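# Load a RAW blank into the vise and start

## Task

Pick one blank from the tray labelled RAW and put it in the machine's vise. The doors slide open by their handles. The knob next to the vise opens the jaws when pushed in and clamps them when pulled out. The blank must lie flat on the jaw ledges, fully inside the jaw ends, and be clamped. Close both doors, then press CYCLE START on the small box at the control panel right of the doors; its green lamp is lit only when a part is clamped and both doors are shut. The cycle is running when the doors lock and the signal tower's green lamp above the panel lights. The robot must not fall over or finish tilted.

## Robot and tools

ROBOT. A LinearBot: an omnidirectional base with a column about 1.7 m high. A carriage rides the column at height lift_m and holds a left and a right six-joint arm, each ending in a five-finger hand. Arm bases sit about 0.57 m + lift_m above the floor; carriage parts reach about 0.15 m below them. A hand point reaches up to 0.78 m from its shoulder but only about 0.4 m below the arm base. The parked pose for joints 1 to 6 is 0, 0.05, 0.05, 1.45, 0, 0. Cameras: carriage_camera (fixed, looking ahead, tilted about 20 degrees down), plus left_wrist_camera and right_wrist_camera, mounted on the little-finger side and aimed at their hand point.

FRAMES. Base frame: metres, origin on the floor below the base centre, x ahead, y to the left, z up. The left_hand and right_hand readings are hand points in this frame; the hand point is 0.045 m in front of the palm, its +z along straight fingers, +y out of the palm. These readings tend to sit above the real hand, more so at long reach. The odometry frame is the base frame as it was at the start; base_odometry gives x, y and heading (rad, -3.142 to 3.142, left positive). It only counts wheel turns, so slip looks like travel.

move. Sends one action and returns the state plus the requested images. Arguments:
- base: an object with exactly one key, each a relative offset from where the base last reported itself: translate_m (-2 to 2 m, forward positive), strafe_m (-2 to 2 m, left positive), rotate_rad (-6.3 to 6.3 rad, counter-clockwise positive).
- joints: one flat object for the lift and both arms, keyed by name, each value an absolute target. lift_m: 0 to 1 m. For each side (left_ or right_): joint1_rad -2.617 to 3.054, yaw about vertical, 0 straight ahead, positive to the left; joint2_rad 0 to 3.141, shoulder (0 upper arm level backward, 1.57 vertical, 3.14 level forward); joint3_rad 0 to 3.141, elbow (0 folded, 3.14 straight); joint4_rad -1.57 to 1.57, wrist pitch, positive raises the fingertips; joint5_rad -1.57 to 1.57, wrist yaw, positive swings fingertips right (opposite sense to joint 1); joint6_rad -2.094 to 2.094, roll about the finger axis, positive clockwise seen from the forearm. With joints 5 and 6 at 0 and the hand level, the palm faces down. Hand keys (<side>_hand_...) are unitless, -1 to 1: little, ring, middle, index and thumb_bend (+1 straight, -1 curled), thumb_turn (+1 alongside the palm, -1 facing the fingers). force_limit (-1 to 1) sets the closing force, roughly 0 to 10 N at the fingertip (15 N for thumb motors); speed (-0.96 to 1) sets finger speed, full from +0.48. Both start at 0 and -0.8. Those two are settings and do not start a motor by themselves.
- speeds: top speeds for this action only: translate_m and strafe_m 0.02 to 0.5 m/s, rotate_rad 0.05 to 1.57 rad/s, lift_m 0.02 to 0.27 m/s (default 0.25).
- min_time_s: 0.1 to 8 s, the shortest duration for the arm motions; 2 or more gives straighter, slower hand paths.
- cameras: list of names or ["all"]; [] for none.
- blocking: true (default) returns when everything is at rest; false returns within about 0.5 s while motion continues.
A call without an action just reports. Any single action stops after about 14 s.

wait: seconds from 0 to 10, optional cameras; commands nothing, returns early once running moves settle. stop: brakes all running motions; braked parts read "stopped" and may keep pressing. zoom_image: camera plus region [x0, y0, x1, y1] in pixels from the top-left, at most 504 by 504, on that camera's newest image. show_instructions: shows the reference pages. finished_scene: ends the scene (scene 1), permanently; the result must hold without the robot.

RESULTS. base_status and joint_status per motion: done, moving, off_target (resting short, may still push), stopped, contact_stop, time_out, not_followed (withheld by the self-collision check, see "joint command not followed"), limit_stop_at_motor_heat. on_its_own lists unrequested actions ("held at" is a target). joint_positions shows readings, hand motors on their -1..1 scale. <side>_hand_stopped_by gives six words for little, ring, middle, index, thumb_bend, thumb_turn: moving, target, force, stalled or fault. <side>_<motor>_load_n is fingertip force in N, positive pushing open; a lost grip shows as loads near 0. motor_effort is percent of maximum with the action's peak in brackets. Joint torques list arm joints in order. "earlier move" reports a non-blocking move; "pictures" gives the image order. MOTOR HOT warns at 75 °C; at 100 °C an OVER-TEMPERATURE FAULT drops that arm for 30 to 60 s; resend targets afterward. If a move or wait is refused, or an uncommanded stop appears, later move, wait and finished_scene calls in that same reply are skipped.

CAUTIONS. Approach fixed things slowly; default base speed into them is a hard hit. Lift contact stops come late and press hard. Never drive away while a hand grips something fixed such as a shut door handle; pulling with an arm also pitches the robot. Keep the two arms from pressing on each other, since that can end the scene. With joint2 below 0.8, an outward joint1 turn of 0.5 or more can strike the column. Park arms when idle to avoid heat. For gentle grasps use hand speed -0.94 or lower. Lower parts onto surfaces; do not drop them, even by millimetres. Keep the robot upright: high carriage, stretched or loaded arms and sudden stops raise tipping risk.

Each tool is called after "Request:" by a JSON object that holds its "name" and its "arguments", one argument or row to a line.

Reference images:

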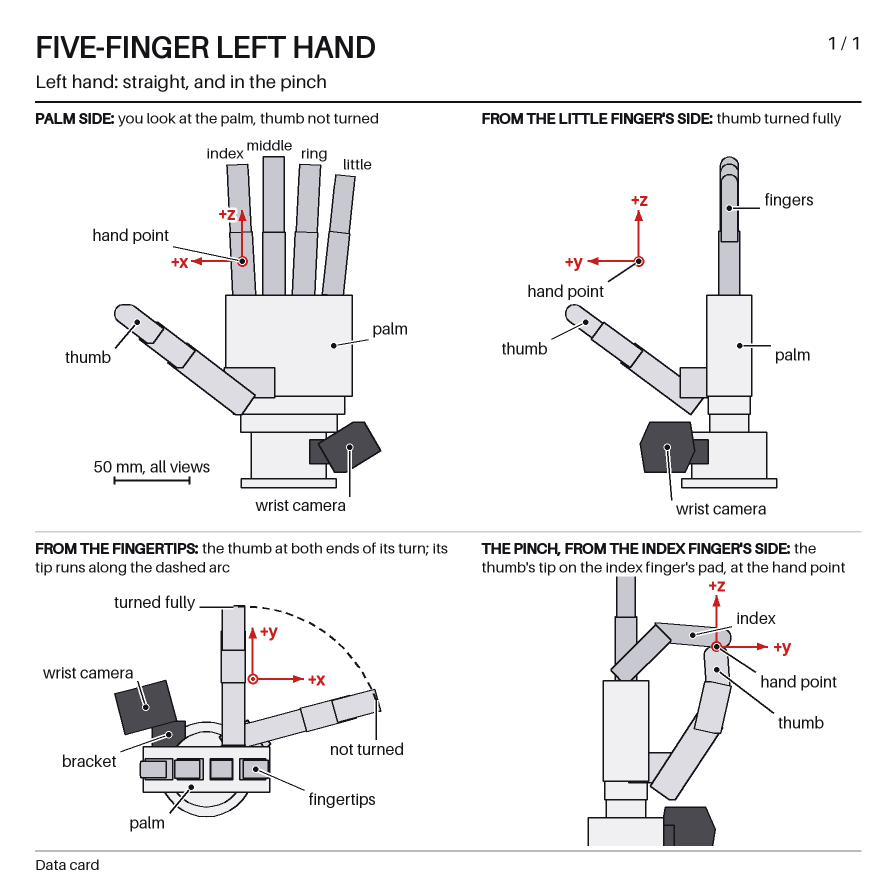

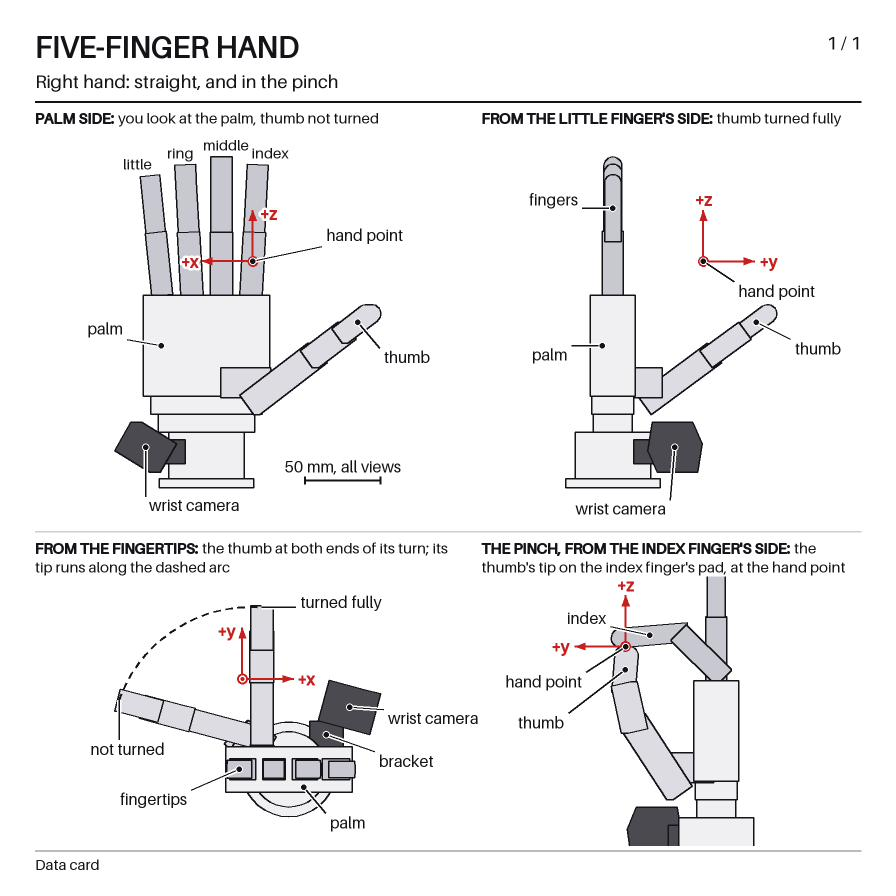

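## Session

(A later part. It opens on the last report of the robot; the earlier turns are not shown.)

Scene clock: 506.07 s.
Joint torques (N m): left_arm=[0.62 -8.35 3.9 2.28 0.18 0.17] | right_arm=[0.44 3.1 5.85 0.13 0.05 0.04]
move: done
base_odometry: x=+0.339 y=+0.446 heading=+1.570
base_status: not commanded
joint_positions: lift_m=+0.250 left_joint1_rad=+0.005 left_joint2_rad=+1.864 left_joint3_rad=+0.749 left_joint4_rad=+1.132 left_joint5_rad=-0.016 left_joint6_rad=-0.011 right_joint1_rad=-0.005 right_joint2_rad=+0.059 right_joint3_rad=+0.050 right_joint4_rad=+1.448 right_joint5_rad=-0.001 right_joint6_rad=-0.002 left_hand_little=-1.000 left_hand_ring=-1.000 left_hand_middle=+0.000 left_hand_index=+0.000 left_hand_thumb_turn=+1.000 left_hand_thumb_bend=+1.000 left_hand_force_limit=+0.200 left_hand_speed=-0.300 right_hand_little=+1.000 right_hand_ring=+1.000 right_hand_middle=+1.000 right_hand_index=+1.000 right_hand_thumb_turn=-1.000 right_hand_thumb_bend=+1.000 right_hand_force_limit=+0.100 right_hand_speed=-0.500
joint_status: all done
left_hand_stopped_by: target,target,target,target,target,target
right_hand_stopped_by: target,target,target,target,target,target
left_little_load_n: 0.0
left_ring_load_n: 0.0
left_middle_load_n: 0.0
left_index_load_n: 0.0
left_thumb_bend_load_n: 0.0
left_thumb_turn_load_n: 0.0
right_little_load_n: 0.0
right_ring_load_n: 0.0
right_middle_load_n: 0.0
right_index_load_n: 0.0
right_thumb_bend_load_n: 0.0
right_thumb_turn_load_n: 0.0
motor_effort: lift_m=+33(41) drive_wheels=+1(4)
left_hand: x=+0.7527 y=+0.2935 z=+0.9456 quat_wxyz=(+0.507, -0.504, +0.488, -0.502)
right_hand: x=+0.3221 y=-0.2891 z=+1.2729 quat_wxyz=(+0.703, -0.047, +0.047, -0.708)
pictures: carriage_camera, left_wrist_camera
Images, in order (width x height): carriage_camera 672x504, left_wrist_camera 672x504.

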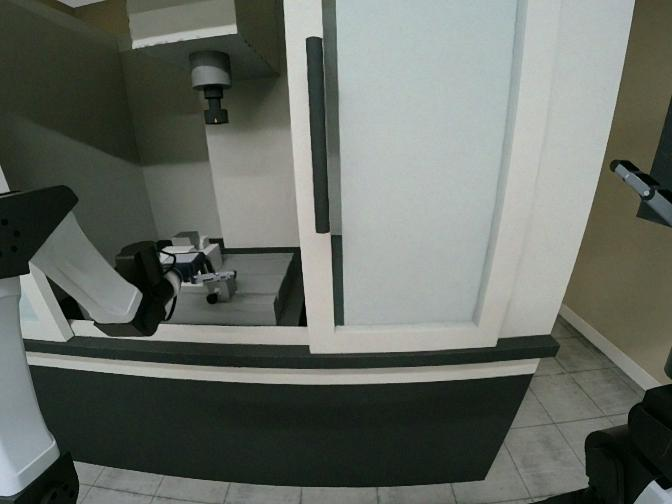

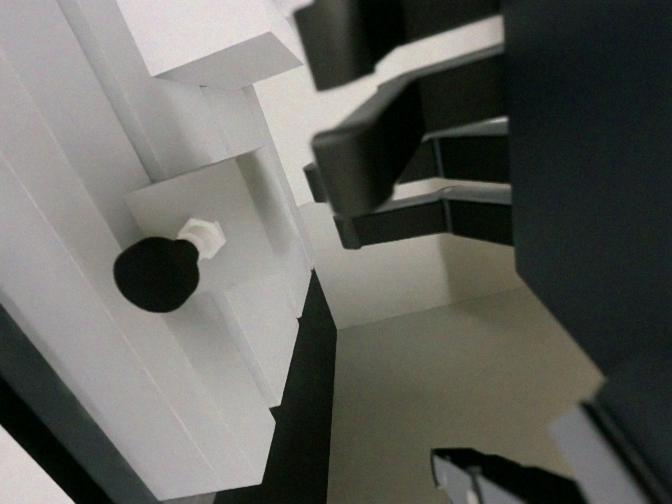

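Request:
{"name": "move", "arguments": {
  "base": {"translate_m": -0.2},
  "joints": {"lift_m": 0.36, "left_hand_index": 1, "left_hand_middle": 1, "left_hand_ring": 1, "left_hand_little": 1},
  "speeds": {"translate_m": 0.3}
}}

Request:
{"name": "move", "arguments": {
  "base": {"strafe_m": -0.0},
  "joints": {"left_joint1_rad": 0, "left_joint2_rad": 0.05, "left_joint3_rad": 0.05, "left_joint4_rad": 1.45, "left_joint5_rad": 0, "left_joint6_rad": 0, "lift_m": 0.45},
  "min_time_s": 2.5
}}

Request:
{"name": "move", "arguments": {
  "base": {"strafe_m": 0.796},
  "joints": {"right_joint1_rad": -0.088, "right_joint2_rad": 1.9, "right_joint3_rad": 1.25, "right_joint4_rad": 0.07, "right_joint5_rad": 0, "right_joint6_rad": 0},
  "speeds": {"strafe_m": 0.35},
  "min_time_s": 3,
  "cameras": ["carriage_camera"]
}}

Scene clock: 508.90 s.
Joint torques (N m): left_arm=[0.54 -9.25 4.08 2.28 0.16 0.16] | right_arm=[0.44 3.03 5.79 0.08 0.06 0.05]
move: done
base_odometry: x=+0.339 y=+0.246 heading=+1.570
base_status: done
joint_positions: lift_m=+0.360 left_joint1_rad=+0.005 left_joint2_rad=+1.872 left_joint3_rad=+0.746 left_joint4_rad=+1.137 left_joint5_rad=-0.015 left_joint6_rad=-0.011 right_joint1_rad=-0.005 right_joint2_rad=+0.059 right_joint3_rad=+0.050 right_joint4_rad=+1.451 right_joint5_rad=-0.001 right_joint6_rad=-0.002 left_hand_little=+1.000 left_hand_ring=+1.000 left_hand_middle=+1.000 left_hand_index=+1.000 left_hand_thumb_turn=+1.000 left_hand_thumb_bend=+1.000 left_hand_force_limit=+0.200 left_hand_speed=-0.300 right_hand_little=+1.000 right_hand_ring=+1.000 right_hand_middle=+1.000 right_hand_index=+1.000 right_hand_thumb_turn=-1.000 right_hand_thumb_bend=+1.000 right_hand_force_limit=+0.100 right_hand_speed=-0.500
joint_status: all done
left_hand_stopped_by: target,target,target,target,target,target
right_hand_stopped_by: target,target,target,target,target,target
left_little_load_n: 0.0
left_ring_load_n: 0.0
left_middle_load_n: 0.0
left_index_load_n: -0.5
left_thumb_bend_load_n: 0.0
left_thumb_turn_load_n: -0.5
right_little_load_n: 0.0
right_ring_load_n: 0.0
right_middle_load_n: 0.0
right_index_load_n: 0.0
right_thumb_bend_load_n: 0.0
right_thumb_turn_load_n: 0.0
motor_effort: lift_m=+33(41) drive_wheels=-2(9)
left_hand: x=+0.7522 y=+0.2932 z=+1.0513 quat_wxyz=(+0.505, -0.505, +0.490, -0.501)
right_hand: x=+0.3212 y=-0.2891 z=+1.3832 quat_wxyz=(+0.703, -0.046, +0.045, -0.708)
pictures: none

Scene clock: 511.70 s.
Joint torques (N m): left_arm=[0.17 3.96 3.47 -0.04 0.22 0.16] | right_arm=[0.44 3.03 5.83 0.07 0.05 0.05]
move: done
base_odometry: x=+0.339 y=+0.246 heading=+1.570
base_status: done
joint_positions: lift_m=+0.450 left_joint1_rad=+0.005 left_joint2_rad=+0.059 left_joint3_rad=+0.059 left_joint4_rad=+1.441 left_joint5_rad=-0.014 left_joint6_rad=-0.011 right_joint1_rad=-0.005 right_joint2_rad=+0.059 right_joint3_rad=+0.050 right_joint4_rad=+1.449 right_joint5_rad=-0.001 right_joint6_rad=-0.002 left_hand_little=+1.000 left_hand_ring=+1.000 left_hand_middle=+1.000 left_hand_index=+1.000 left_hand_thumb_turn=+1.000 left_hand_thumb_bend=+1.000 left_hand_force_limit=+0.200 left_hand_speed=-0.300 right_hand_little=+1.000 right_hand_ring=+1.000 right_hand_middle=+1.000 right_hand_index=+1.000 right_hand_thumb_turn=-1.000 right_hand_thumb_bend=+1.000 right_hand_force_limit=+0.100 right_hand_speed=-0.500
joint_status: all done
left_hand_stopped_by: target,target,target,target,target,target
right_hand_stopped_by: target,target,target,target,target,target
left_little_load_n: 0.0
left_ring_load_n: 0.0
left_middle_load_n: 0.0
left_index_load_n: 0.0
left_thumb_bend_load_n: 0.0
left_thumb_turn_load_n: -0.5
right_little_load_n: 0.0
right_ring_load_n: 0.0
right_middle_load_n: 0.0
right_index_load_n: 0.0
right_thumb_bend_load_n: 0.0
right_thumb_turn_load_n: 0.0
motor_effort: lift_m=+34(41) drive_wheels=-1(2)
left_hand: x=+0.3207 y=+0.2911 z=+1.4759 quat_wxyz=(+0.704, -0.051, +0.041, -0.708)
right_hand: x=+0.3218 y=-0.2891 z=+1.4730 quat_wxyz=(+0.703, -0.046, +0.046, -0.708)
pictures: none

Scene clock: 515.67 s.
Joint torques (N m): left_arm=[0.25 3.99 3.47 -0.1 0.17 0.17] | right_arm=[-0.59 -9.5 9.39 2.18 0.05 0.04]
move: done
base_odometry: x=-0.457 y=+0.246 heading=+1.570
base_status: done
joint_positions: lift_m=+0.450 left_joint1_rad=+0.003 left_joint2_rad=+0.059 left_joint3_rad=+0.059 left_joint4_rad=+1.442 left_joint5_rad=-0.010 left_joint6_rad=-0.011 right_joint1_rad=-0.081 right_joint2_rad=+1.875 right_joint3_rad=+1.226 right_joint4_rad=+0.086 right_joint5_rad=+0.000 right_joint6_rad=-0.002 left_hand_little=+1.000 left_hand_ring=+1.000 left_hand_middle=+1.000 left_hand_index=+1.000 left_hand_thumb_turn=+1.000 left_hand_thumb_bend=+1.000 left_hand_force_limit=+0.200 left_hand_speed=-0.300 right_hand_little=+1.000 right_hand_ring=+1.000 right_hand_middle=+1.000 right_hand_index=+1.000 right_hand_thumb_turn=-1.000 right_hand_thumb_bend=+1.000 right_hand_force_limit=+0.100 right_hand_speed=-0.500
joint_status: all done
left_hand_stopped_by: target,target,target,target,target,target
right_hand_stopped_by: target,target,target,target,target,target
left_little_load_n: 0.0
left_ring_load_n: 0.0
left_middle_load_n: 0.0
left_index_load_n: 0.0
left_thumb_bend_load_n: 0.0
left_thumb_turn_load_n: 0.0
right_little_load_n: 0.0
right_ring_load_n: 0.0
right_middle_load_n: 0.0
right_index_load_n: 0.0
right_thumb_bend_load_n: 0.0
right_thumb_turn_load_n: 0.0
motor_effort: lift_m=+34(34) drive_wheels=-3(6)
left_hand: x=+0.3201 y=+0.2902 z=+1.4760 quat_wxyz=(+0.703, -0.049, +0.041, -0.708)
right_hand: x=+0.7510 y=-0.3315 z=+1.0993 quat_wxyz=(+0.327, -0.594, +0.643, -0.356)
Images, in order (width x height): carriage_camera 672x504.

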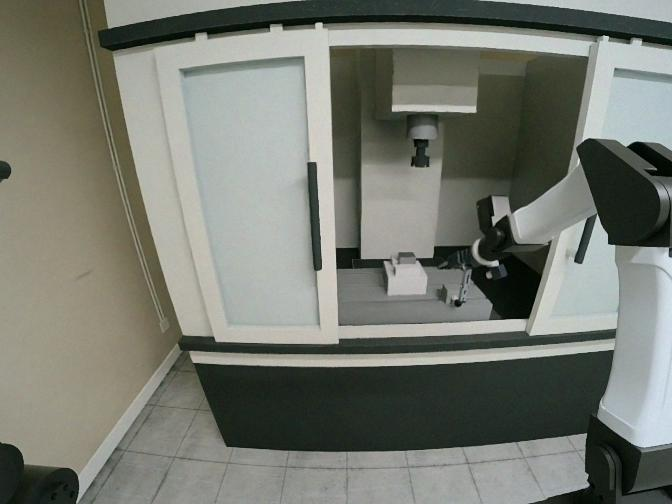

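Request:
{"name": "move", "arguments": {
  "base": {"translate_m": 0.35},
  "joints": {"lift_m": 0.42},
  "speeds": {"translate_m": 0.25},
  "cameras": ["right_wrist_camera", "carriage_camera"]
}}

Request:
{"name": "zoom_image", "arguments": {
  "camera": "right_wrist_camera",
  "region": [300, 40, 560, 300]
}}

Request:
{"name": "zoom_image", "arguments": {
  "camera": "carriage_camera",
  "region": [390, 270, 470, 350]
}}

Scene clock: 518.53 s.
Joint torques (N m): left_arm=[0.39 4.26 3.97 -0.18 0.18 0.16] | right_arm=[-0.53 -10.55 8.42 2.28 0.05 0.04]
move: done
base_odometry: x=-0.458 y=+0.596 heading=+1.571
base_status: done
joint_positions: lift_m=+0.420 left_joint1_rad=+0.003 left_joint2_rad=+0.056 left_joint3_rad=+0.053 left_joint4_rad=+1.447 left_joint5_rad=-0.010 left_joint6_rad=-0.011 right_joint1_rad=-0.081 right_joint2_rad=+1.886 right_joint3_rad=+1.237 right_joint4_rad=+0.072 right_joint5_rad=+0.000 right_joint6_rad=-0.002 left_hand_little=+1.000 left_hand_ring=+1.000 left_hand_middle=+1.000 left_hand_index=+1.000 left_hand_thumb_turn=+1.000 left_hand_thumb_bend=+1.000 left_hand_force_limit=+0.200 left_hand_speed=-0.300 right_hand_little=+1.000 right_hand_ring=+1.000 right_hand_middle=+1.000 right_hand_index=+1.000 right_hand_thumb_turn=-1.000 right_hand_thumb_bend=+1.000 right_hand_force_limit=+0.100 right_hand_speed=-0.500
joint_status: all done
left_hand_stopped_by: target,target,target,target,target,target
right_hand_stopped_by: target,target,target,target,target,target
left_little_load_n: 0.0
left_ring_load_n: 0.0
left_middle_load_n: 0.0
left_index_load_n: 0.0
left_thumb_bend_load_n: 0.0
left_thumb_turn_load_n: 0.0
right_little_load_n: 0.0
right_ring_load_n: 0.0
right_middle_load_n: 0.0
right_index_load_n: 0.0
right_thumb_bend_load_n: 0.0
right_thumb_turn_load_n: 0.0
motor_effort: lift_m=+26(27) drive_wheels=-5(7)
left_hand: x=+0.3197 y=+0.2902 z=+1.4451 quat_wxyz=(+0.703, -0.049, +0.041, -0.708)
right_hand: x=+0.7507 y=-0.3315 z=+1.0661 quat_wxyz=(+0.323, -0.597, +0.646, -0.351)
pictures: carriage_camera, right_wrist_camera
Images, in order (width x height): carriage_camera 672x504, right_wrist_camera 672x504.

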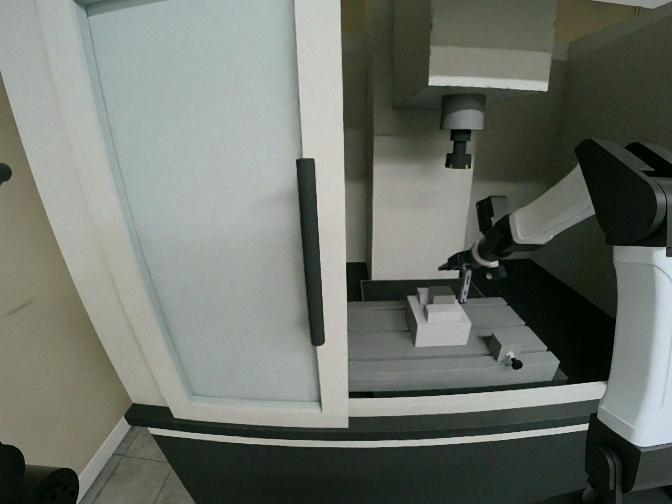

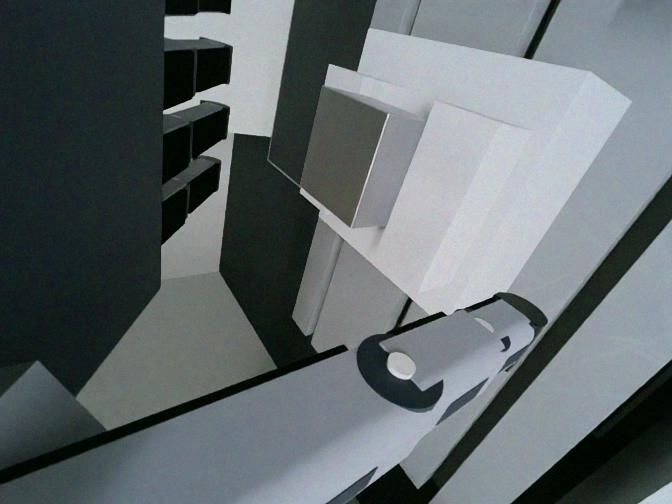

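Scaled by 1.938 from the camera's image (finer frame: 960x720).

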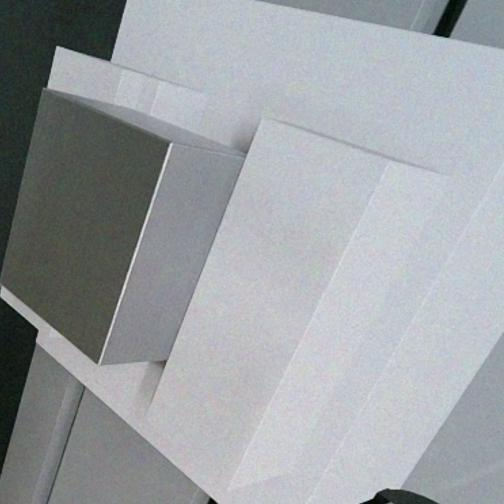

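Scaled by 6.300 from the camera's image (finer frame: 960x720).

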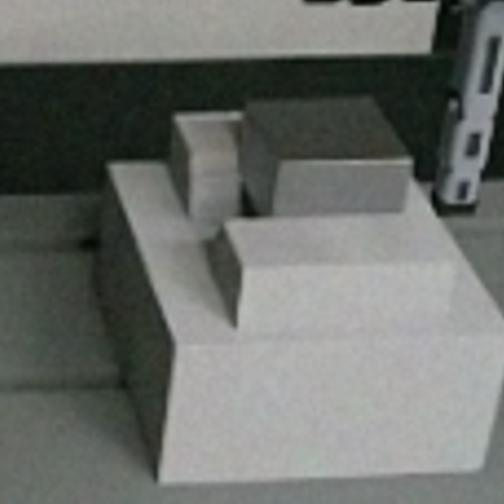

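Request:
{"name": "zoom_image", "arguments": {
  "camera": "right_wrist_camera",
  "region": [310, 50, 450, 150]
}}

Request:
{"name": "zoom_image", "arguments": {
  "camera": "right_wrist_camera",
  "region": [290, 170, 430, 290]
}}

Request:
{"name": "zoom_image", "arguments": {
  "camera": "carriage_camera",
  "region": [410, 275, 460, 325]
}}

Scaled by 3.600 from the camera's image (finer frame: 960x720).

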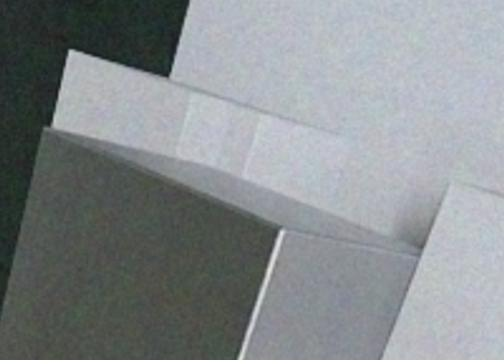

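Scaled by 3.600 from the camera's image (finer frame: 960x720).

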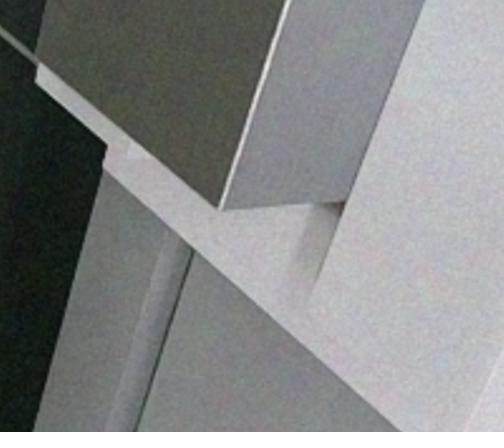

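Scaled by 10.080 from the camera's image (finer frame: 960x720).

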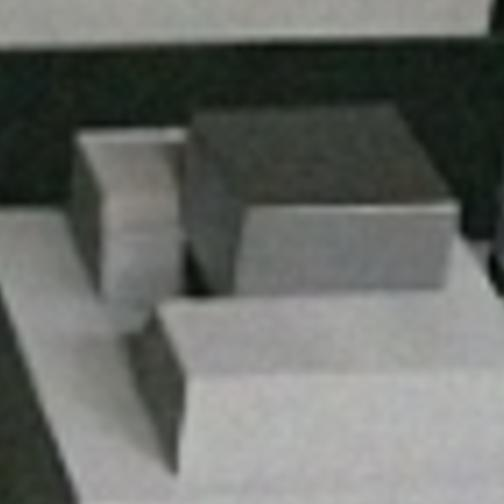

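Request:
{"name": "move", "arguments": {
  "base": {"translate_m": -0.42},
  "joints": {"lift_m": 0.45},
  "speeds": {"translate_m": 0.35}
}}

Request:
{"name": "move", "arguments": {
  "joints": {"right_joint1_rad": 0, "right_joint2_rad": 0.05, "right_joint3_rad": 0.05, "right_joint4_rad": 1.45, "right_joint5_rad": 0, "right_joint6_rad": 0, "left_hand_ring": -1, "left_hand_little": -1},
  "min_time_s": 2.2
}}

Request:
{"name": "move", "arguments": {
  "base": {"strafe_m": -0.793},
  "joints": {"left_joint1_rad": 0.005, "left_joint2_rad": 2.77, "left_joint3_rad": 2.181, "left_joint4_rad": -0.98, "left_joint5_rad": 0.0, "left_joint6_rad": 0, "lift_m": 0.58},
  "speeds": {"strafe_m": 0.35},
  "min_time_s": 3,
  "cameras": ["carriage_camera"]
}}

Scene clock: 523.90 s.
Joint torques (N m): left_arm=[0.44 4.44 3.88 -0.23 0.17 0.16] | right_arm=[-0.53 -11.08 7.91 2.23 0.05 0.04]
move: done
base_odometry: x=-0.458 y=+0.176 heading=+1.571
base_status: done
joint_positions: lift_m=+0.450 left_joint1_rad=+0.002 left_joint2_rad=+0.055 left_joint3_rad=+0.052 left_joint4_rad=+1.454 left_joint5_rad=-0.009 left_joint6_rad=-0.011 right_joint1_rad=-0.081 right_joint2_rad=+1.890 right_joint3_rad=+1.242 right_joint4_rad=+0.076 right_joint5_rad=+0.000 right_joint6_rad=-0.002 left_hand_little=+1.000 left_hand_ring=+1.000 left_hand_middle=+1.000 left_hand_index=+1.000 left_hand_thumb_turn=+1.000 left_hand_thumb_bend=+1.000 left_hand_force_limit=+0.200 left_hand_speed=-0.300 right_hand_little=+1.000 right_hand_ring=+1.000 right_hand_middle=+1.000 right_hand_index=+1.000 right_hand_thumb_turn=-1.000 right_hand_thumb_bend=+1.000 right_hand_force_limit=+0.100 right_hand_speed=-0.500
joint_status: all done
left_hand_stopped_by: target,target,target,target,target,target
right_hand_stopped_by: target,target,target,target,target,target
left_little_load_n: 0.0
left_ring_load_n: 0.0
left_middle_load_n: 0.0
left_index_load_n: -0.5
left_thumb_bend_load_n: 0.0
left_thumb_turn_load_n: 0.0
right_little_load_n: 0.0
right_ring_load_n: 0.0
right_middle_load_n: 0.0
right_index_load_n: 0.0
right_thumb_bend_load_n: 0.0
right_thumb_turn_load_n: 0.0
motor_effort: lift_m=+33(41) drive_wheels=-2(10)
left_hand: x=+0.3180 y=+0.2898 z=+1.4749 quat_wxyz=(+0.703, -0.046, +0.039, -0.709)
right_hand: x=+0.7529 y=-0.3316 z=+1.0964 quat_wxyz=(+0.324, -0.596, +0.645, -0.352)
pictures: none

Scene clock: 526.47 s.
Joint torques (N m): left_arm=[0.46 4.38 4.01 -0.24 0.15 0.16] | right_arm=[0.68 2.54 4.81 0.25 0.05 0.04]
move: done
base_odometry: x=-0.458 y=+0.176 heading=+1.571
base_status: not commanded
joint_positions: lift_m=+0.450 left_joint1_rad=+0.002 left_joint2_rad=+0.055 left_joint3_rad=+0.052 left_joint4_rad=+1.454 left_joint5_rad=-0.009 left_joint6_rad=-0.011 right_joint1_rad=-0.008 right_joint2_rad=+0.064 right_joint3_rad=+0.061 right_joint4_rad=+1.436 right_joint5_rad=+0.000 right_joint6_rad=-0.002 left_hand_little=-1.000 left_hand_ring=-1.000 left_hand_middle=+1.000 left_hand_index=+1.000 left_hand_thumb_turn=+1.000 left_hand_thumb_bend=+1.000 left_hand_force_limit=+0.200 left_hand_speed=-0.300 right_hand_little=+1.000 right_hand_ring=+1.000 right_hand_middle=+1.000 right_hand_index=+1.000 right_hand_thumb_turn=-1.000 right_hand_thumb_bend=+1.000 right_hand_force_limit=+0.100 right_hand_speed=-0.500
joint_status: all done
left_hand_stopped_by: target,target,target,target,target,target
right_hand_stopped_by: target,target,target,target,target,target
left_little_load_n: 0.0
left_ring_load_n: 0.0
left_middle_load_n: 0.0
left_index_load_n: 0.0
left_thumb_bend_load_n: 0.0
left_thumb_turn_load_n: 0.0
right_little_load_n: 0.0
right_ring_load_n: 0.0
right_middle_load_n: 0.0
right_index_load_n: 0.0
right_thumb_bend_load_n: 0.0
right_thumb_turn_load_n: 0.0
motor_effort: lift_m=+33(34) drive_wheels=-2(2)
left_hand: x=+0.3180 y=+0.2898 z=+1.4749 quat_wxyz=(+0.703, -0.046, +0.039, -0.709)
right_hand: x=+0.3233 y=-0.2894 z=+1.4751 quat_wxyz=(+0.702, -0.049, +0.049, -0.709)
pictures: none

Scene clock: 530.43 s.
Joint torques (N m): left_arm=[0.83 -14.38 5.97 0.14 0.11 0.15] | right_arm=[0.68 2.85 5.38 0.2 0.07 0.05]
move: done
base_odometry: x=+0.335 y=+0.176 heading=+1.571
base_status: done
joint_positions: lift_m=+0.580 left_joint1_rad=+0.001 left_joint2_rad=+2.752 left_joint3_rad=+2.160 left_joint4_rad=-0.970 left_joint5_rad=-0.007 left_joint6_rad=-0.011 right_joint1_rad=-0.008 right_joint2_rad=+0.061 right_joint3_rad=+0.054 right_joint4_rad=+1.441 right_joint5_rad=-0.001 right_joint6_rad=-0.002 left_hand_little=-1.000 left_hand_ring=-1.000 left_hand_middle=+1.000 left_hand_index=+1.000 left_hand_thumb_turn=+1.000 left_hand_thumb_bend=+1.000 left_hand_force_limit=+0.200 left_hand_speed=-0.300 right_hand_little=+1.000 right_hand_ring=+1.000 right_hand_middle=+1.000 right_hand_index=+1.000 right_hand_thumb_turn=-1.000 right_hand_thumb_bend=+1.000 right_hand_force_limit=+0.100 right_hand_speed=-0.500
joint_status: all done
left_hand_stopped_by: target,target,target,target,target,target
right_hand_stopped_by: target,target,target,target,target,target
left_little_load_n: 0.0
left_ring_load_n: 0.0
left_middle_load_n: 0.0
left_index_load_n: 0.0
left_thumb_bend_load_n: 0.0
left_thumb_turn_load_n: 0.0
right_little_load_n: 0.0
right_ring_load_n: 0.0
right_middle_load_n: 0.0
right_index_load_n: 0.0
right_thumb_bend_load_n: 0.0
right_thumb_turn_load_n: 0.0
motor_effort: lift_m=+33(41) drive_wheels=-3(6)
left_hand: x=+0.6687 y=+0.2897 z=+1.0160 quat_wxyz=(+0.006, -0.711, +0.703, -0.001)
right_hand: x=+0.3231 y=-0.2893 z=+1.6035 quat_wxyz=(+0.702, -0.048, +0.048, -0.709)
Images, in order (width x height): carriage_camera 672x504.

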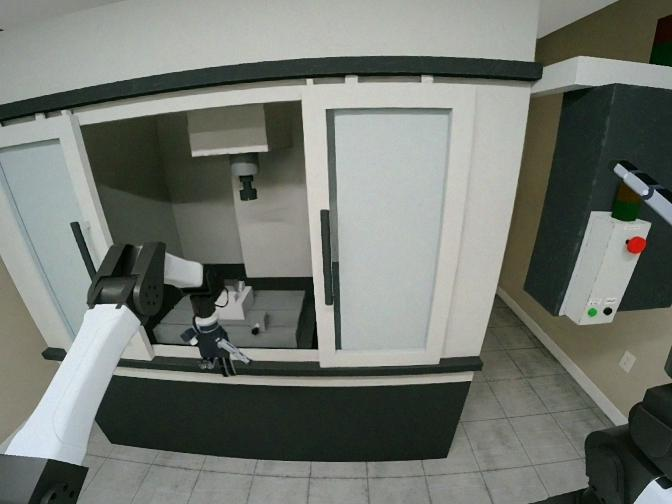

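Request:
{"name": "move", "arguments": {
  "base": {"strafe_m": -0.003},
  "joints": {"lift_m": 0.555},
  "speeds": {"strafe_m": 0.05}
}}

Request:
{"name": "move", "arguments": {
  "base": {"translate_m": 0.316},
  "speeds": {"translate_m": 0.2},
  "cameras": ["carriage_camera", "left_wrist_camera"]
}}

Request:
{"name": "zoom_image", "arguments": {
  "camera": "carriage_camera",
  "region": [160, 260, 300, 400]
}}

Scene clock: 531.30 s.
Joint torques (N m): left_arm=[0.83 -15.83 5.27 0.18 0.11 0.16] | right_arm=[0.51 2.88 5.52 0.17 0.04 0.04]
move: done
base_odometry: x=+0.338 y=+0.176 heading=+1.571
base_status: done
joint_positions: lift_m=+0.555 left_joint1_rad=+0.003 left_joint2_rad=+2.766 left_joint3_rad=+2.169 left_joint4_rad=-0.977 left_joint5_rad=-0.007 left_joint6_rad=-0.011 right_joint1_rad=-0.006 right_joint2_rad=+0.060 right_joint3_rad=+0.052 right_joint4_rad=+1.444 right_joint5_rad=+0.000 right_joint6_rad=-0.002 left_hand_little=-1.000 left_hand_ring=-1.000 left_hand_middle=+1.000 left_hand_index=+1.000 left_hand_thumb_turn=+1.000 left_hand_thumb_bend=+1.000 left_hand_force_limit=+0.200 left_hand_speed=-0.300 right_hand_little=+1.000 right_hand_ring=+1.000 right_hand_middle=+1.000 right_hand_index=+1.000 right_hand_thumb_turn=-1.000 right_hand_thumb_bend=+1.000 right_hand_force_limit=+0.100 right_hand_speed=-0.500
joint_status: all done
left_hand_stopped_by: target,target,target,target,target,target
right_hand_stopped_by: target,target,target,target,target,target
left_little_load_n: 0.0
left_ring_load_n: 0.0
left_middle_load_n: 0.0
left_index_load_n: 0.0
left_thumb_bend_load_n: 0.0
left_thumb_turn_load_n: 0.0
right_little_load_n: 0.0
right_ring_load_n: 0.0
right_middle_load_n: 0.0
right_index_load_n: 0.0
right_thumb_bend_load_n: 0.0
right_thumb_turn_load_n: 0.0
motor_effort: lift_m=+27(27) drive_wheels=-2(6)
left_hand: x=+0.6662 y=+0.2906 z=+0.9876 quat_wxyz=(+0.001, -0.712, +0.702, +0.004)
right_hand: x=+0.3225 y=-0.2892 z=+1.5789 quat_wxyz=(+0.703, -0.047, +0.047, -0.708)
pictures: none

Scene clock: 533.97 s.
Joint torques (N m): left_arm=[0.92 -16.03 5.37 0.23 0.11 0.17] | right_arm=[0.51 3 5.52 0.11 0.05 0.05]
move: done
base_odometry: x=+0.339 y=+0.492 heading=+1.570
base_status: done
joint_positions: lift_m=+0.555 left_joint1_rad=+0.003 left_joint2_rad=+2.766 left_joint3_rad=+2.169 left_joint4_rad=-0.980 left_joint5_rad=-0.007 left_joint6_rad=-0.011 right_joint1_rad=-0.006 right_joint2_rad=+0.060 right_joint3_rad=+0.052 right_joint4_rad=+1.448 right_joint5_rad=+0.000 right_joint6_rad=-0.002 left_hand_little=-1.000 left_hand_ring=-1.000 left_hand_middle=+1.000 left_hand_index=+1.000 left_hand_thumb_turn=+1.000 left_hand_thumb_bend=+1.000 left_hand_force_limit=+0.200 left_hand_speed=-0.300 right_hand_little=+1.000 right_hand_ring=+1.000 right_hand_middle=+1.000 right_hand_index=+1.000 right_hand_thumb_turn=-1.000 right_hand_thumb_bend=+1.000 right_hand_force_limit=+0.100 right_hand_speed=-0.500
joint_status: not commanded
left_hand_stopped_by: target,target,target,target,target,target
right_hand_stopped_by: target,target,target,target,target,target
left_little_load_n: 0.0
left_ring_load_n: 0.0
left_middle_load_n: 0.0
left_index_load_n: 0.0
left_thumb_bend_load_n: 0.0
left_thumb_turn_load_n: 0.0
right_little_load_n: 0.0
right_ring_load_n: 0.0
right_middle_load_n: 0.0
right_index_load_n: 0.0
right_thumb_bend_load_n: 0.0
right_thumb_turn_load_n: 0.0
motor_effort: lift_m=+27(27) drive_wheels=-5(7)
left_hand: x=+0.6655 y=+0.2906 z=+0.9878 quat_wxyz=(+0.001, -0.712, +0.702, +0.005)
right_hand: x=+0.3215 y=-0.2892 z=+1.5793 quat_wxyz=(+0.703, -0.046, +0.046, -0.708)
Images, in order (width x height): carriage_camera 672x504, left_wrist_camera 672x504.

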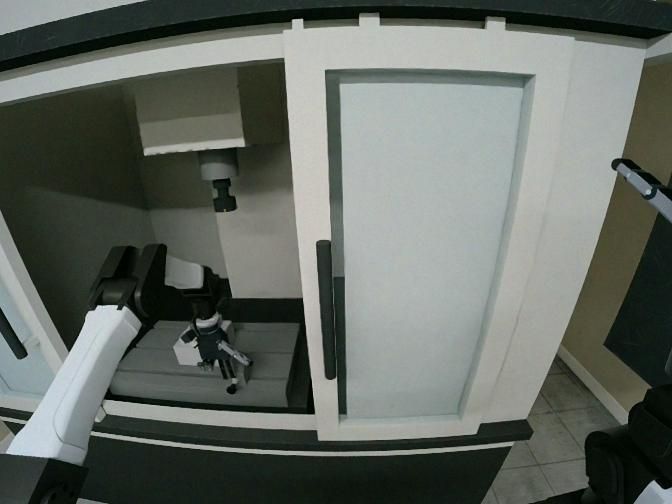

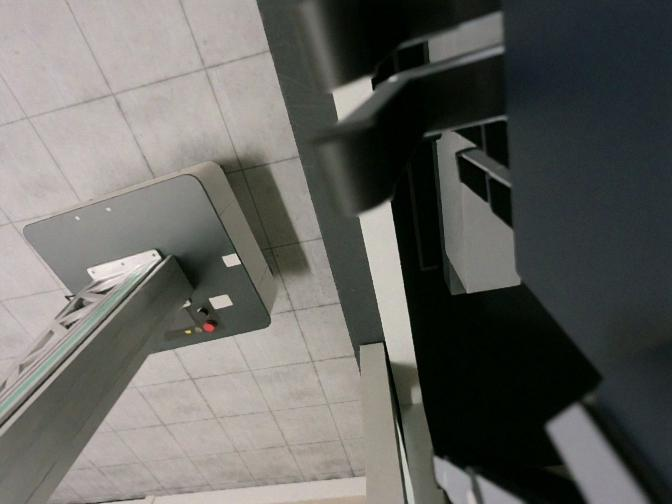

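Scaled by 3.600 from the camera's image (finer frame: 960x720).

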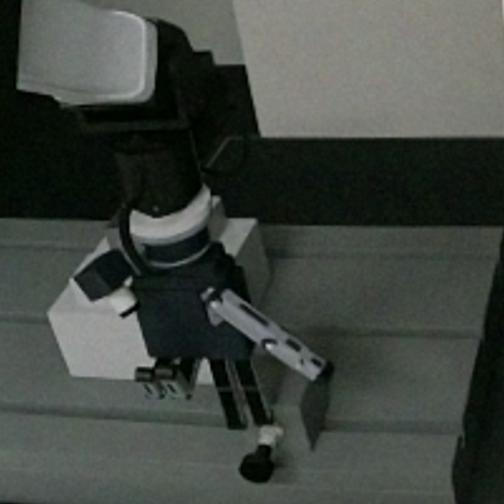

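Request:
{"name": "move", "arguments": {
  "base": {"translate_m": 0.003},
  "joints": {"lift_m": 0.485},
  "speeds": {"translate_m": 0.03, "lift_m": 0.06},
  "cameras": ["carriage_camera", "left_wrist_camera"]
}}

Request:
{"name": "zoom_image", "arguments": {
  "camera": "carriage_camera",
  "region": [180, 280, 280, 380]
}}

Request:
{"name": "zoom_image", "arguments": {
  "camera": "left_wrist_camera",
  "region": [380, 80, 580, 280]
}}

Scene clock: 535.67 s.
Joint torques (N m): left_arm=[0.47 -12.46 3.77 0.74 0.14 0.11] | right_arm=[0.51 2.96 5.61 0.13 0.04 0.05]
move: done
base_odometry: x=+0.339 y=+0.495 heading=+1.569
base_status: done
joint_positions: lift_m=+0.486 left_joint1_rad=+0.008 left_joint2_rad=+2.732 left_joint3_rad=+2.192 left_joint4_rad=-1.023 left_joint5_rad=-0.009 left_joint6_rad=-0.006 right_joint1_rad=-0.006 right_joint2_rad=+0.060 right_joint3_rad=+0.052 right_joint4_rad=+1.447 right_joint5_rad=+0.000 right_joint6_rad=-0.002 left_hand_little=-1.000 left_hand_ring=-1.000 left_hand_middle=+1.000 left_hand_index=+1.000 left_hand_thumb_turn=+1.000 left_hand_thumb_bend=+1.000 left_hand_force_limit=+0.200 left_hand_speed=-0.300 right_hand_little=+1.000 right_hand_ring=+1.000 right_hand_middle=+1.000 right_hand_index=+1.000 right_hand_thumb_turn=-1.000 right_hand_thumb_bend=+1.000 right_hand_force_limit=+0.100 right_hand_speed=-0.500
joint_status: all done
left_hand_stopped_by: target,target,target,target,target,target
right_hand_stopped_by: target,target,target,target,target,target
left_little_load_n: 0.0
left_ring_load_n: 0.0
left_middle_load_n: -1.5
left_index_load_n: -2.0
left_thumb_bend_load_n: 0.0
left_thumb_turn_load_n: 0.0
right_little_load_n: 0.0
right_ring_load_n: 0.0
right_middle_load_n: 0.0
right_index_load_n: 0.0
right_thumb_bend_load_n: 0.0
right_thumb_turn_load_n: 0.0
motor_effort: lift_m=+24(25) drive_wheels=+2(9)
left_hand: x=+0.6704 y=+0.2934 z=+0.9391 quat_wxyz=(+0.006, -0.712, +0.702, +0.000)
right_hand: x=+0.3218 y=-0.2892 z=+1.5093 quat_wxyz=(+0.703, -0.046, +0.046, -0.708)
Images, in order (width x height): carriage_camera 672x504, left_wrist_camera 672x504.

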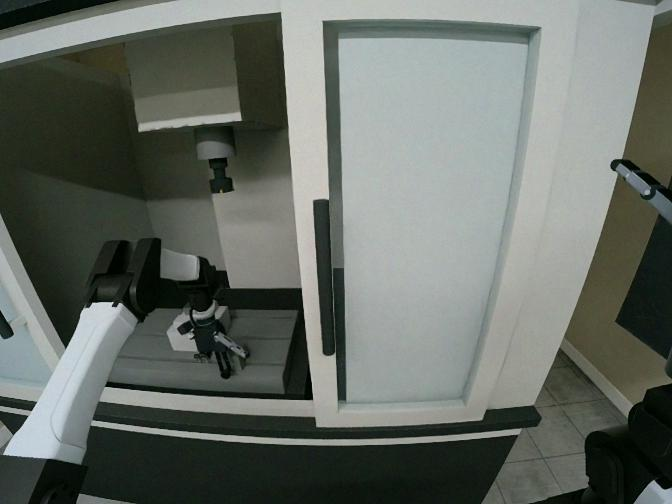

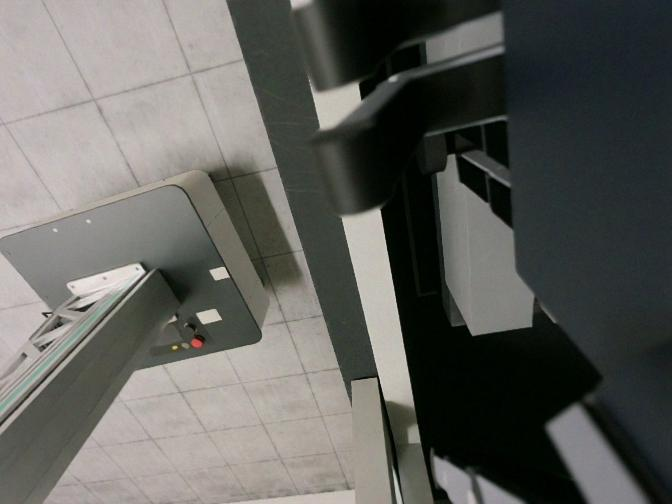

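Scaled by 5.040 from the camera's image (finer frame: 960x720).

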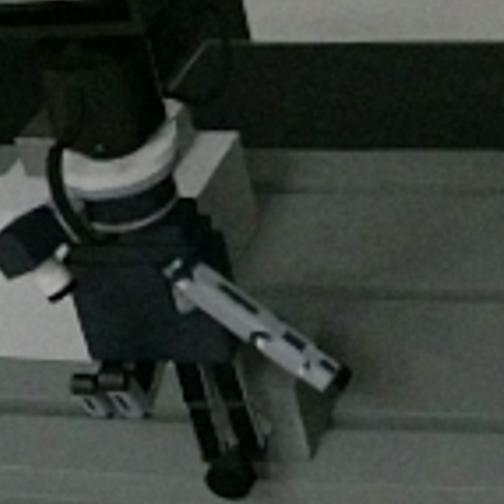

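Scaled by 2.520 from the camera's image (finer frame: 960x720).

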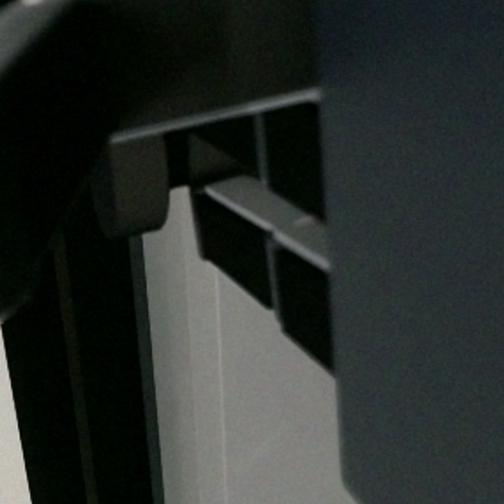

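Request:
{"name": "move", "arguments": {
  "joints": {"lift_m": 0.498, "left_joint4_rad": -1.3},
  "speeds": {"lift_m": 0.04},
  "min_time_s": 1.0
}}

Request:
{"name": "move", "arguments": {
  "base": {"translate_m": -0.015},
  "joints": {"left_joint4_rad": -1.55},
  "speeds": {"translate_m": 0.03},
  "min_time_s": 1.0,
  "cameras": ["carriage_camera", "left_wrist_camera"]
}}

Request:
{"name": "zoom_image", "arguments": {
  "camera": "carriage_camera",
  "region": [180, 280, 280, 380]
}}

Request:
{"name": "zoom_image", "arguments": {
  "camera": "left_wrist_camera",
  "region": [380, 80, 580, 280]
}}

Scene clock: 537.30 s.
Joint torques (N m): left_arm=[0.36 -14.13 3.47 -2.79 0.11 0.11] | right_arm=[0.5 2.91 5.55 0.12 0.05 0.04]
move: off_target
base_odometry: x=+0.339 y=+0.495 heading=+1.569
base_status: not commanded
joint_positions: lift_m=+0.498 left_joint1_rad=+0.008 left_joint2_rad=+2.749 left_joint3_rad=+2.193 left_joint4_rad=-1.042 left_joint5_rad=-0.009 left_joint6_rad=-0.006 right_joint1_rad=-0.006 right_joint2_rad=+0.060 right_joint3_rad=+0.052 right_joint4_rad=+1.447 right_joint5_rad=+0.000 right_joint6_rad=-0.002 left_hand_little=-1.000 left_hand_ring=-1.000 left_hand_middle=+1.000 left_hand_index=+1.000 left_hand_thumb_turn=+1.000 left_hand_thumb_bend=+1.000 left_hand_force_limit=+0.200 left_hand_speed=-0.300 right_hand_little=+1.000 right_hand_ring=+1.000 right_hand_middle=+1.000 right_hand_index=+1.000 right_hand_thumb_turn=-1.000 right_hand_thumb_bend=+1.000 right_hand_force_limit=+0.100 right_hand_speed=-0.500
joint_status: left_joint4_rad off_target (ended at -1.042, target -1.300); the others done
left_hand_stopped_by: target,target,target,target,target,target
right_hand_stopped_by: target,target,target,target,target,target
left_little_load_n: 0.0
left_ring_load_n: 0.0
left_middle_load_n: 1.0
left_index_load_n: 0.0
left_thumb_bend_load_n: 0.0
left_thumb_turn_load_n: 0.0
right_little_load_n: -0.5
right_ring_load_n: 0.0
right_middle_load_n: 0.0
right_index_load_n: 0.0
right_thumb_bend_load_n: 0.0
right_thumb_turn_load_n: 0.0
motor_effort: lift_m=+35(37) drive_wheels=-4(4)
left_hand: x=+0.6616 y=+0.2933 z=+0.9456 quat_wxyz=(-0.006, -0.712, +0.702, +0.013)
right_hand: x=+0.3218 y=-0.2892 z=+1.5214 quat_wxyz=(+0.703, -0.046, +0.046, -0.708)
pictures: none

Scene clock: 538.80 s.
Joint torques (N m): left_arm=[0.21 -14.37 3.54 -1.18 0.17 0.12] | right_arm=[0.5 2.96 5.59 0.11 0.05 0.05]
move: done
base_odometry: x=+0.339 y=+0.480 heading=+1.569
base_status: done
joint_positions: lift_m=+0.498 left_joint1_rad=+0.008 left_joint2_rad=+2.764 left_joint3_rad=+2.181 left_joint4_rad=-1.540 left_joint5_rad=-0.013 left_joint6_rad=-0.007 right_joint1_rad=-0.006 right_joint2_rad=+0.060 right_joint3_rad=+0.052 right_joint4_rad=+1.448 right_joint5_rad=+0.000 right_joint6_rad=-0.002 left_hand_little=-1.000 left_hand_ring=-1.000 left_hand_middle=+1.000 left_hand_index=+1.000 left_hand_thumb_turn=+1.000 left_hand_thumb_bend=+1.000 left_hand_force_limit=+0.200 left_hand_speed=-0.300 right_hand_little=+1.000 right_hand_ring=+1.000 right_hand_middle=+1.000 right_hand_index=+1.000 right_hand_thumb_turn=-1.000 right_hand_thumb_bend=+1.000 right_hand_force_limit=+0.100 right_hand_speed=-0.500
joint_status: all done
left_hand_stopped_by: target,target,target,target,target,target
right_hand_stopped_by: target,target,target,target,target,target
left_little_load_n: 0.0
left_ring_load_n: 0.0
left_middle_load_n: 0.0
left_index_load_n: 0.0
left_thumb_bend_load_n: 0.0
left_thumb_turn_load_n: 0.0
right_little_load_n: 0.0
right_ring_load_n: 0.0
right_middle_load_n: 0.0
right_index_load_n: 0.0
right_thumb_bend_load_n: 0.0
right_thumb_turn_load_n: 0.0
motor_effort: lift_m=+35(35) drive_wheels=-2(10)
left_hand: x=+0.5360 y=+0.2933 z=+1.0047 quat_wxyz=(-0.189, -0.684, +0.676, +0.197)
right_hand: x=+0.3217 y=-0.2892 z=+1.5215 quat_wxyz=(+0.703, -0.046, +0.046, -0.708)
Images, in order (width x height): carriage_camera 672x504, left_wrist_camera 672x504.

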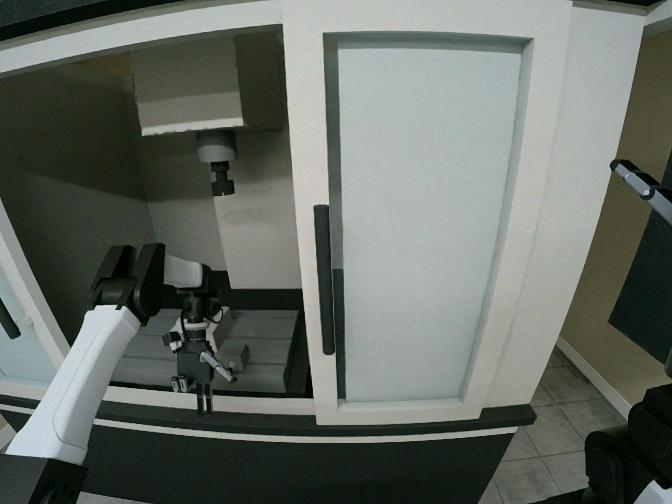

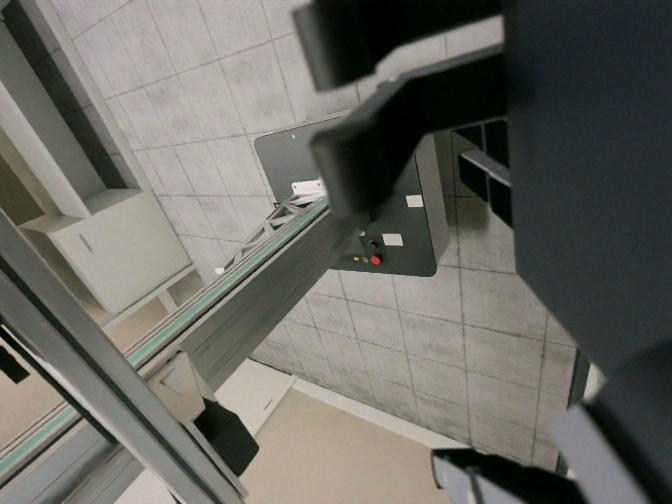

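Scaled by 5.040 from the camera's image (finer frame: 960x720).

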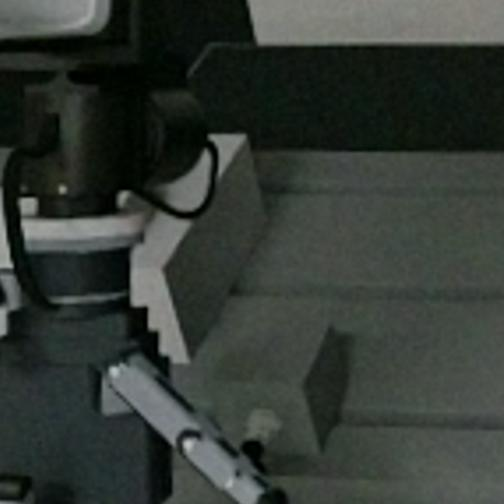

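Scaled by 2.520 from the camera's image (finer frame: 960x720).

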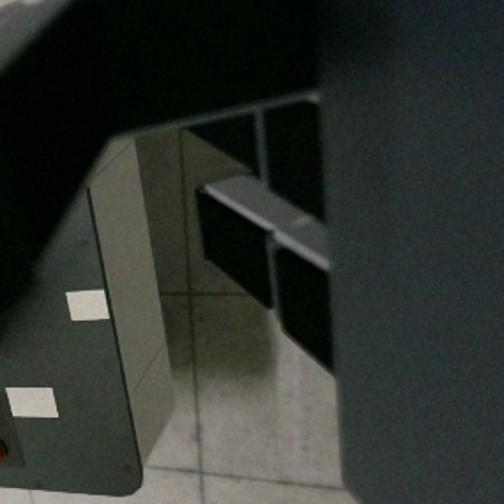

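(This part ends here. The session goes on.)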